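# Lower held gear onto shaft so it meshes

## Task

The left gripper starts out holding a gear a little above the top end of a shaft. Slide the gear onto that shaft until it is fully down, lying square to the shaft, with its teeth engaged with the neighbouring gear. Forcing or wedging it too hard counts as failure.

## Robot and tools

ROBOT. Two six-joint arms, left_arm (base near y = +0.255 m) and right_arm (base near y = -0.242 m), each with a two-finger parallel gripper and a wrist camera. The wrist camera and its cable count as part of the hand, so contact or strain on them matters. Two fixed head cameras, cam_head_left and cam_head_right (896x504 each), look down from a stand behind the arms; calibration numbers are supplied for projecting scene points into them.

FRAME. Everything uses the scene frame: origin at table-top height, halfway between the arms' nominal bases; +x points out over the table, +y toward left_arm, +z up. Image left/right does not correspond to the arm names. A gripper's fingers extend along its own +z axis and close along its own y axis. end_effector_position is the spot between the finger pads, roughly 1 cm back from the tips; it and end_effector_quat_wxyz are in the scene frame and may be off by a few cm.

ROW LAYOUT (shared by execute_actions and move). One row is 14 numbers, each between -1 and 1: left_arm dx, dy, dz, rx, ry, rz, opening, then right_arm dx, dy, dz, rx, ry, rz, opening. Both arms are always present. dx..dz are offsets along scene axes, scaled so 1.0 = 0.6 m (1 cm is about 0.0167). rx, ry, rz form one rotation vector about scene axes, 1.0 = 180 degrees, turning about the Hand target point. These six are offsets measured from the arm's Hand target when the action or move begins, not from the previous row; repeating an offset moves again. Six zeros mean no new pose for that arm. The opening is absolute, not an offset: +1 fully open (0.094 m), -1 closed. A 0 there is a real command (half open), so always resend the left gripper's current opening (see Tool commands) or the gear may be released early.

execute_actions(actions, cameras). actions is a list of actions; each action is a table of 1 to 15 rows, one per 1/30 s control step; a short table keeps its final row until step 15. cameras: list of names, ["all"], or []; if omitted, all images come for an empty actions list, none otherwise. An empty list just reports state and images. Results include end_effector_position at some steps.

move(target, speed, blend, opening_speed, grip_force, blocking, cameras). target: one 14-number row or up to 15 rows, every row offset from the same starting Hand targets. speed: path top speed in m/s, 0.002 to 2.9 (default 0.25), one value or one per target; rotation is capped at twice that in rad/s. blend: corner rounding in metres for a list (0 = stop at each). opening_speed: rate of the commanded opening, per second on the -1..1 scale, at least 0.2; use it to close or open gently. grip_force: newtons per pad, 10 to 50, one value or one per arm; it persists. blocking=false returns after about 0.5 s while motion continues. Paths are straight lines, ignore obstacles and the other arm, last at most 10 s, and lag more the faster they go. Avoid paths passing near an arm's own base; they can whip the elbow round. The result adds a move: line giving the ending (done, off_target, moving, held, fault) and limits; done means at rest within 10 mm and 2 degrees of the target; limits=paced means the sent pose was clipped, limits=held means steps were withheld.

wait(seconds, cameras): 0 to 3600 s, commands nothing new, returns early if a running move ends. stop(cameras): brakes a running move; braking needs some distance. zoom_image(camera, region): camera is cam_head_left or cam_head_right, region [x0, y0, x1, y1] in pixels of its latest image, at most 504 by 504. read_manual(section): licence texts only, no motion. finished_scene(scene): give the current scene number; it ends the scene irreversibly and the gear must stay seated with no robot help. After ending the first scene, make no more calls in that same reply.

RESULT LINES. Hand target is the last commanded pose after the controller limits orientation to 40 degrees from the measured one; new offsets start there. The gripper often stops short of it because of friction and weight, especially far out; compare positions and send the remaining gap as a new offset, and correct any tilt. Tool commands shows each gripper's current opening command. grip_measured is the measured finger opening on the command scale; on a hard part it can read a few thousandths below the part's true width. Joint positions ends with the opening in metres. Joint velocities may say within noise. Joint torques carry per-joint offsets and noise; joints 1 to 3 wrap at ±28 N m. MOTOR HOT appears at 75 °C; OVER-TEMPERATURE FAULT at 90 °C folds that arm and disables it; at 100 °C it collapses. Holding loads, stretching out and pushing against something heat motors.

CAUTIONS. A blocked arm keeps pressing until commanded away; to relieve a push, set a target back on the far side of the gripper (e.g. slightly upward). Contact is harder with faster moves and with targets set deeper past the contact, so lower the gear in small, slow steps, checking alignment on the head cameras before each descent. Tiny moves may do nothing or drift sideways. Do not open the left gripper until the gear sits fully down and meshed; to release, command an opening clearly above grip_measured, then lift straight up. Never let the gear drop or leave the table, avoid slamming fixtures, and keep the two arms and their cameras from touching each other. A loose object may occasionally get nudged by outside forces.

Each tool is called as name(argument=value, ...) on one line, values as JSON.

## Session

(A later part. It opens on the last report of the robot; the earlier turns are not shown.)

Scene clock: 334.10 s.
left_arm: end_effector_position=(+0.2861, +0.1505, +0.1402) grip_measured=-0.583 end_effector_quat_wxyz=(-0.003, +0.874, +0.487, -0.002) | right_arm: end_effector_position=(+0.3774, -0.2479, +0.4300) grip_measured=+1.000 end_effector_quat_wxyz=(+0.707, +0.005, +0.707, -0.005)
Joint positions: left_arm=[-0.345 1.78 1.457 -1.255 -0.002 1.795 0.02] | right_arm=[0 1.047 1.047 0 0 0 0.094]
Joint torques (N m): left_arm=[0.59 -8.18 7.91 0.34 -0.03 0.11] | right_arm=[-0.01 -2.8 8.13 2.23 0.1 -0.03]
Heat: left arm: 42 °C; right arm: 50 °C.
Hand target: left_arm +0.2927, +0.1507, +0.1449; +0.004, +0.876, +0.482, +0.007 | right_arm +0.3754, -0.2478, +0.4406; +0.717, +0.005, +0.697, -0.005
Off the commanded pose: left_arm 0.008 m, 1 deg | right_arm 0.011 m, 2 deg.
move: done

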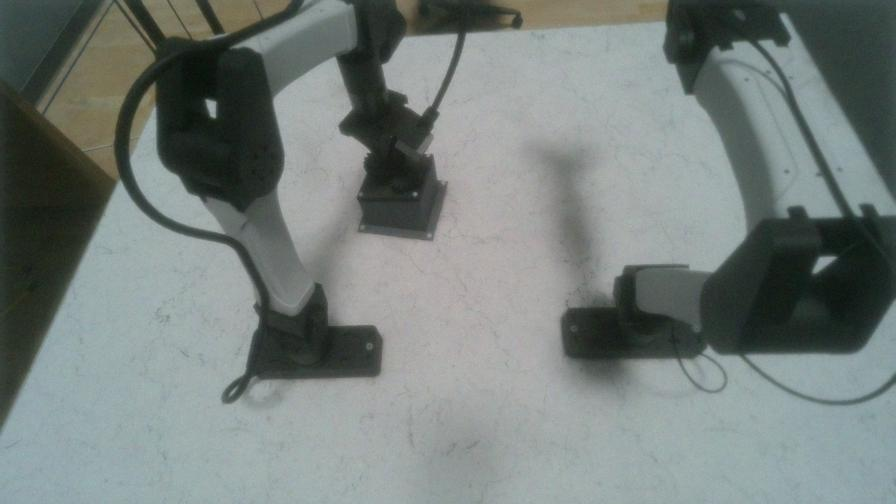

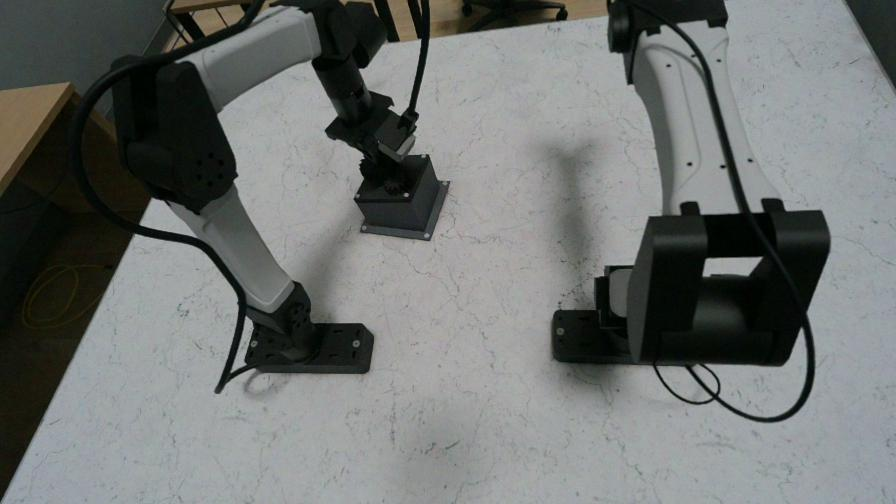

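move(target=[[0.012,-0.002,0.004,0,0,0.01,-0.58,0,0,0,0,0,0,1],[0.018,-0.004,0.004,0,0,-0.01,-0.58,0,0,0,0,0,0,1],[0.018,0.004,0.004,0,0,0.01,-0.58,0,0,0,0,0,0,1],[0.01,0.004,0.004,0,0,-0.01,-0.58,0,0,0,0,0,0,1],[0.008,-0.006,0.004,0,0,0.01,-0.58,0,0,0,0,0,0,1],[0.014,-0.01,0.004,0,0,-0.01,-0.58,0,0,0,0,0,0,1],[0.01,-0.002,0.004,0,0,0.01,-0.58,0,0,0,0,0,0,1]], speed=0.03, blend=0.002, cameras=["all"])

zoom_image(camera="cam_head_right", region=[350, 135, 420, 205])

zoom_image(camera="cam_head_left", region=[350, 135, 420, 205])

Scene clock: 342.77 s.
left_arm: end_effector_position=(+0.3003, +0.1466, +0.1458) grip_measured=-0.583 end_effector_quat_wxyz=(+0.007, +0.871, +0.492, +0.008) | right_arm: end_effector_position=(+0.3774, -0.2479, +0.4300) grip_measured=+1.000 end_effector_quat_wxyz=(+0.707, +0.005, +0.707, -0.005)
Joint positions: left_arm=[-0.343 1.808 1.513 -1.255 -0.002 1.786 0.02] | right_arm=[0 1.047 1.047 0 0 0 0.094]
Joint torques (N m): left_arm=[0.59 -8.9 6.22 0.25 0 -0.08] | right_arm=[0.03 -2.81 8.13 2.23 0.1 -0.02]
Heat: left arm: 43 °C; right arm: 50 °C.
Hand target: left_arm +0.2987, +0.1496, +0.1473; +0.004, +0.868, +0.496, +0.007 | right_arm +0.3754, -0.2478, +0.4406; +0.717, +0.005, +0.697, -0.005
Off the commanded pose: left_arm 0.004 m, 1 deg | right_arm 0.011 m, 2 deg.
move: done

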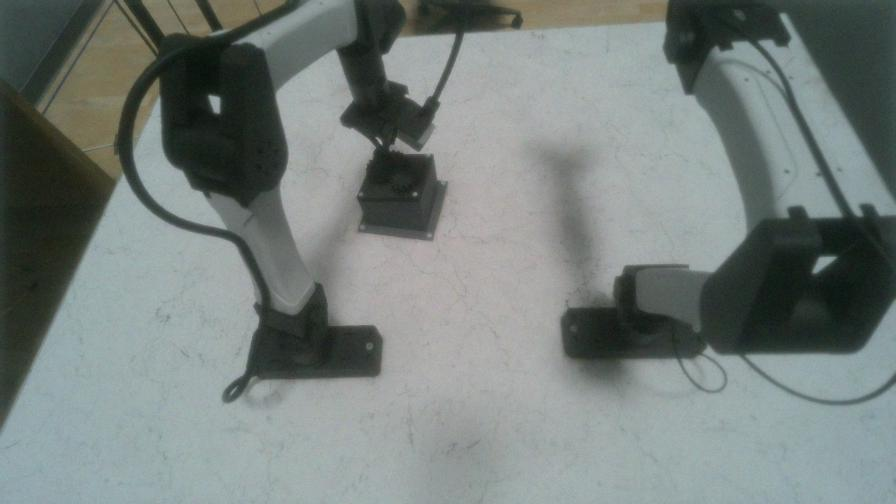

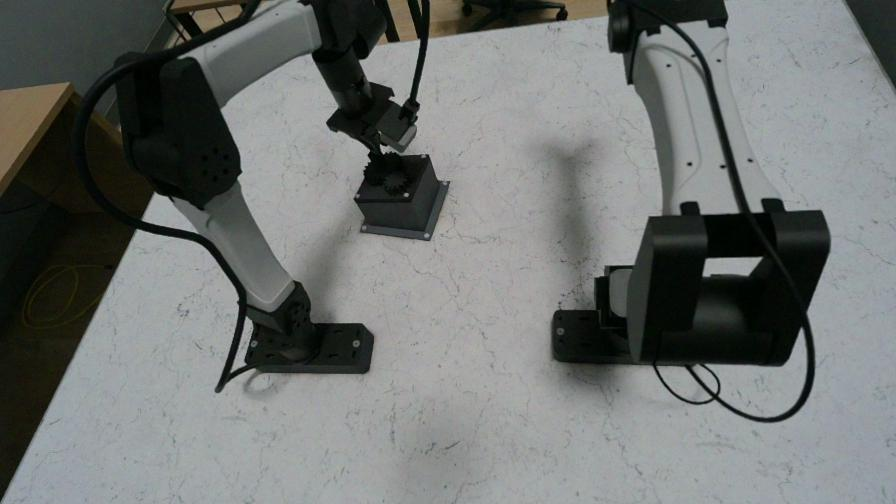

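Scaled by 7.200.

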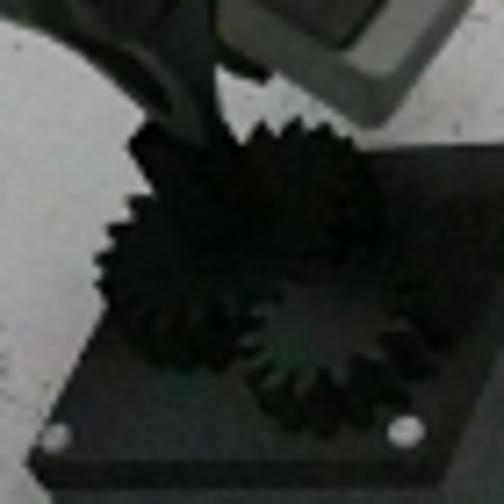

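Scaled by 7.200.

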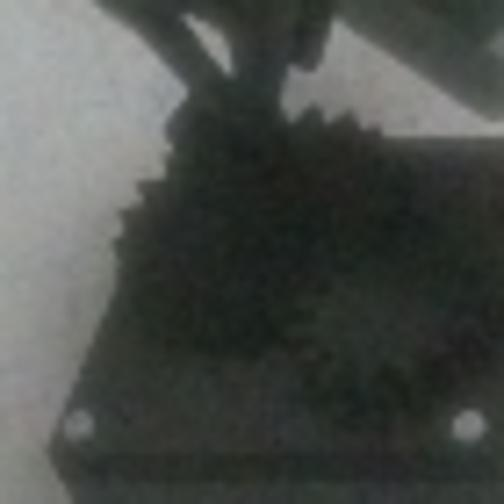

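move(target=[0,0.002,0.12,0,0,0,-0.3,0,0,0,0,0,0,1], speed=0.08, cameras=["all"])

zoom_image(camera="cam_head_right", region=[350, 135, 420, 205])

zoom_image(camera="cam_head_left", region=[350, 135, 420, 205])

Scene clock: 345.23 s.
left_arm: end_effector_position=(+0.2972, +0.1487, +0.2180) grip_measured=-0.303 end_effector_quat_wxyz=(+0.008, +0.870, +0.494, +0.008) | right_arm: end_effector_position=(+0.3774, -0.2479, +0.4300) grip_measured=+1.000 end_effector_quat_wxyz=(+0.707, +0.005, +0.707, -0.005)
Joint positions: left_arm=[-0.339 1.818 1.815 -1.544 -0.002 1.785 0.033] | right_arm=[0 1.047 1.047 0 0 0 0.094]
Joint torques (N m): left_arm=[0.57 -7.16 7.84 0.2 -0.01 -0.04] | right_arm=[0.03 -2.78 8.12 2.23 0.1 -0.03]
Heat: left arm: 43 °C; right arm: 50 °C.
Hand target: left_arm +0.2988, +0.1507, +0.2193; +0.004, +0.868, +0.496, +0.007 | right_arm +0.3754, -0.2478, +0.4406; +0.717, +0.005, +0.697, -0.005
Off the commanded pose: left_arm 0.003 m, 1 deg | right_arm 0.011 m, 2 deg.
move: done

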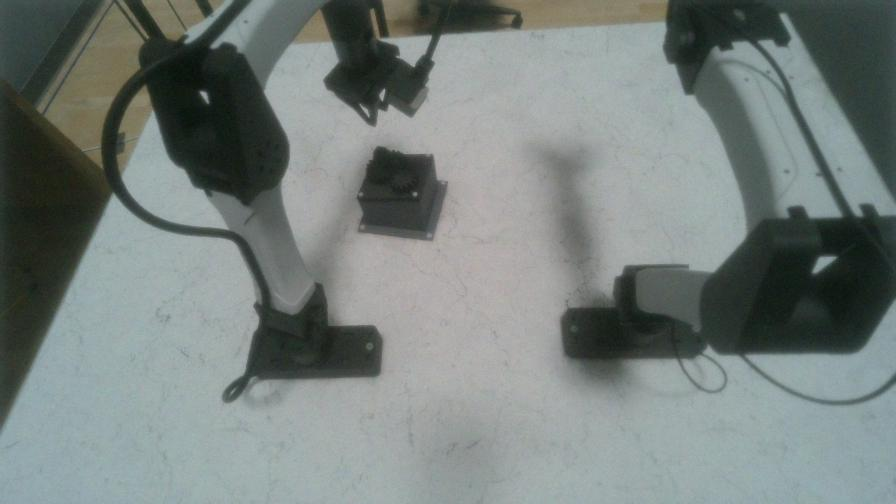

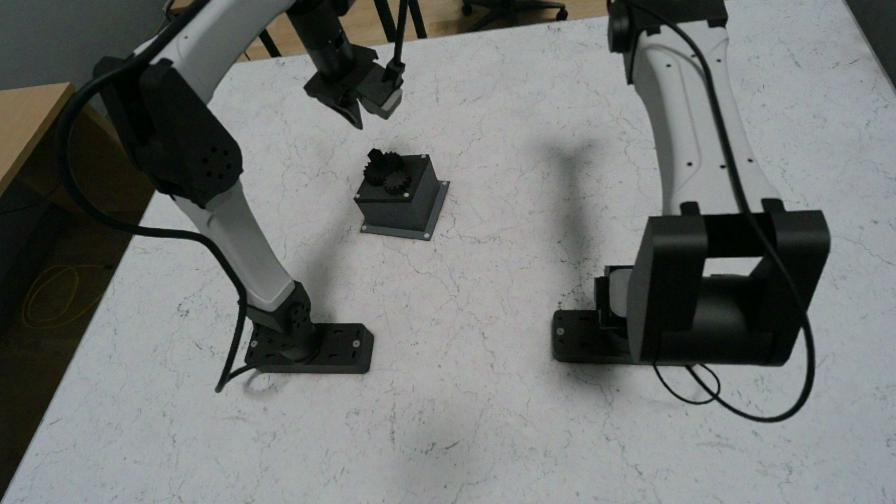

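Scaled by 7.200.

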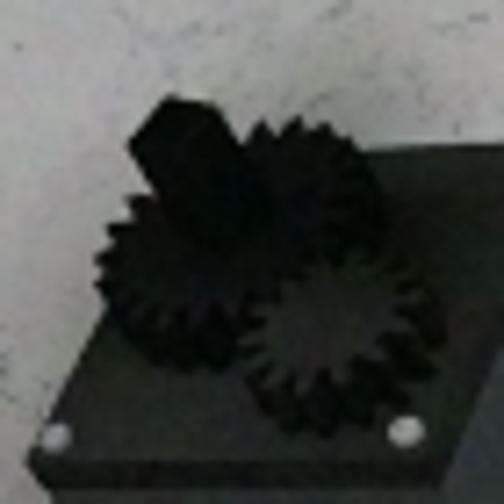

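Scaled by 7.200.

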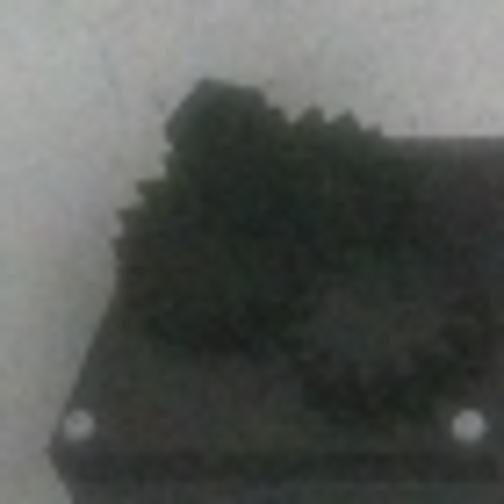

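finished_scene(scene=2)

The scene is finished: the task was done.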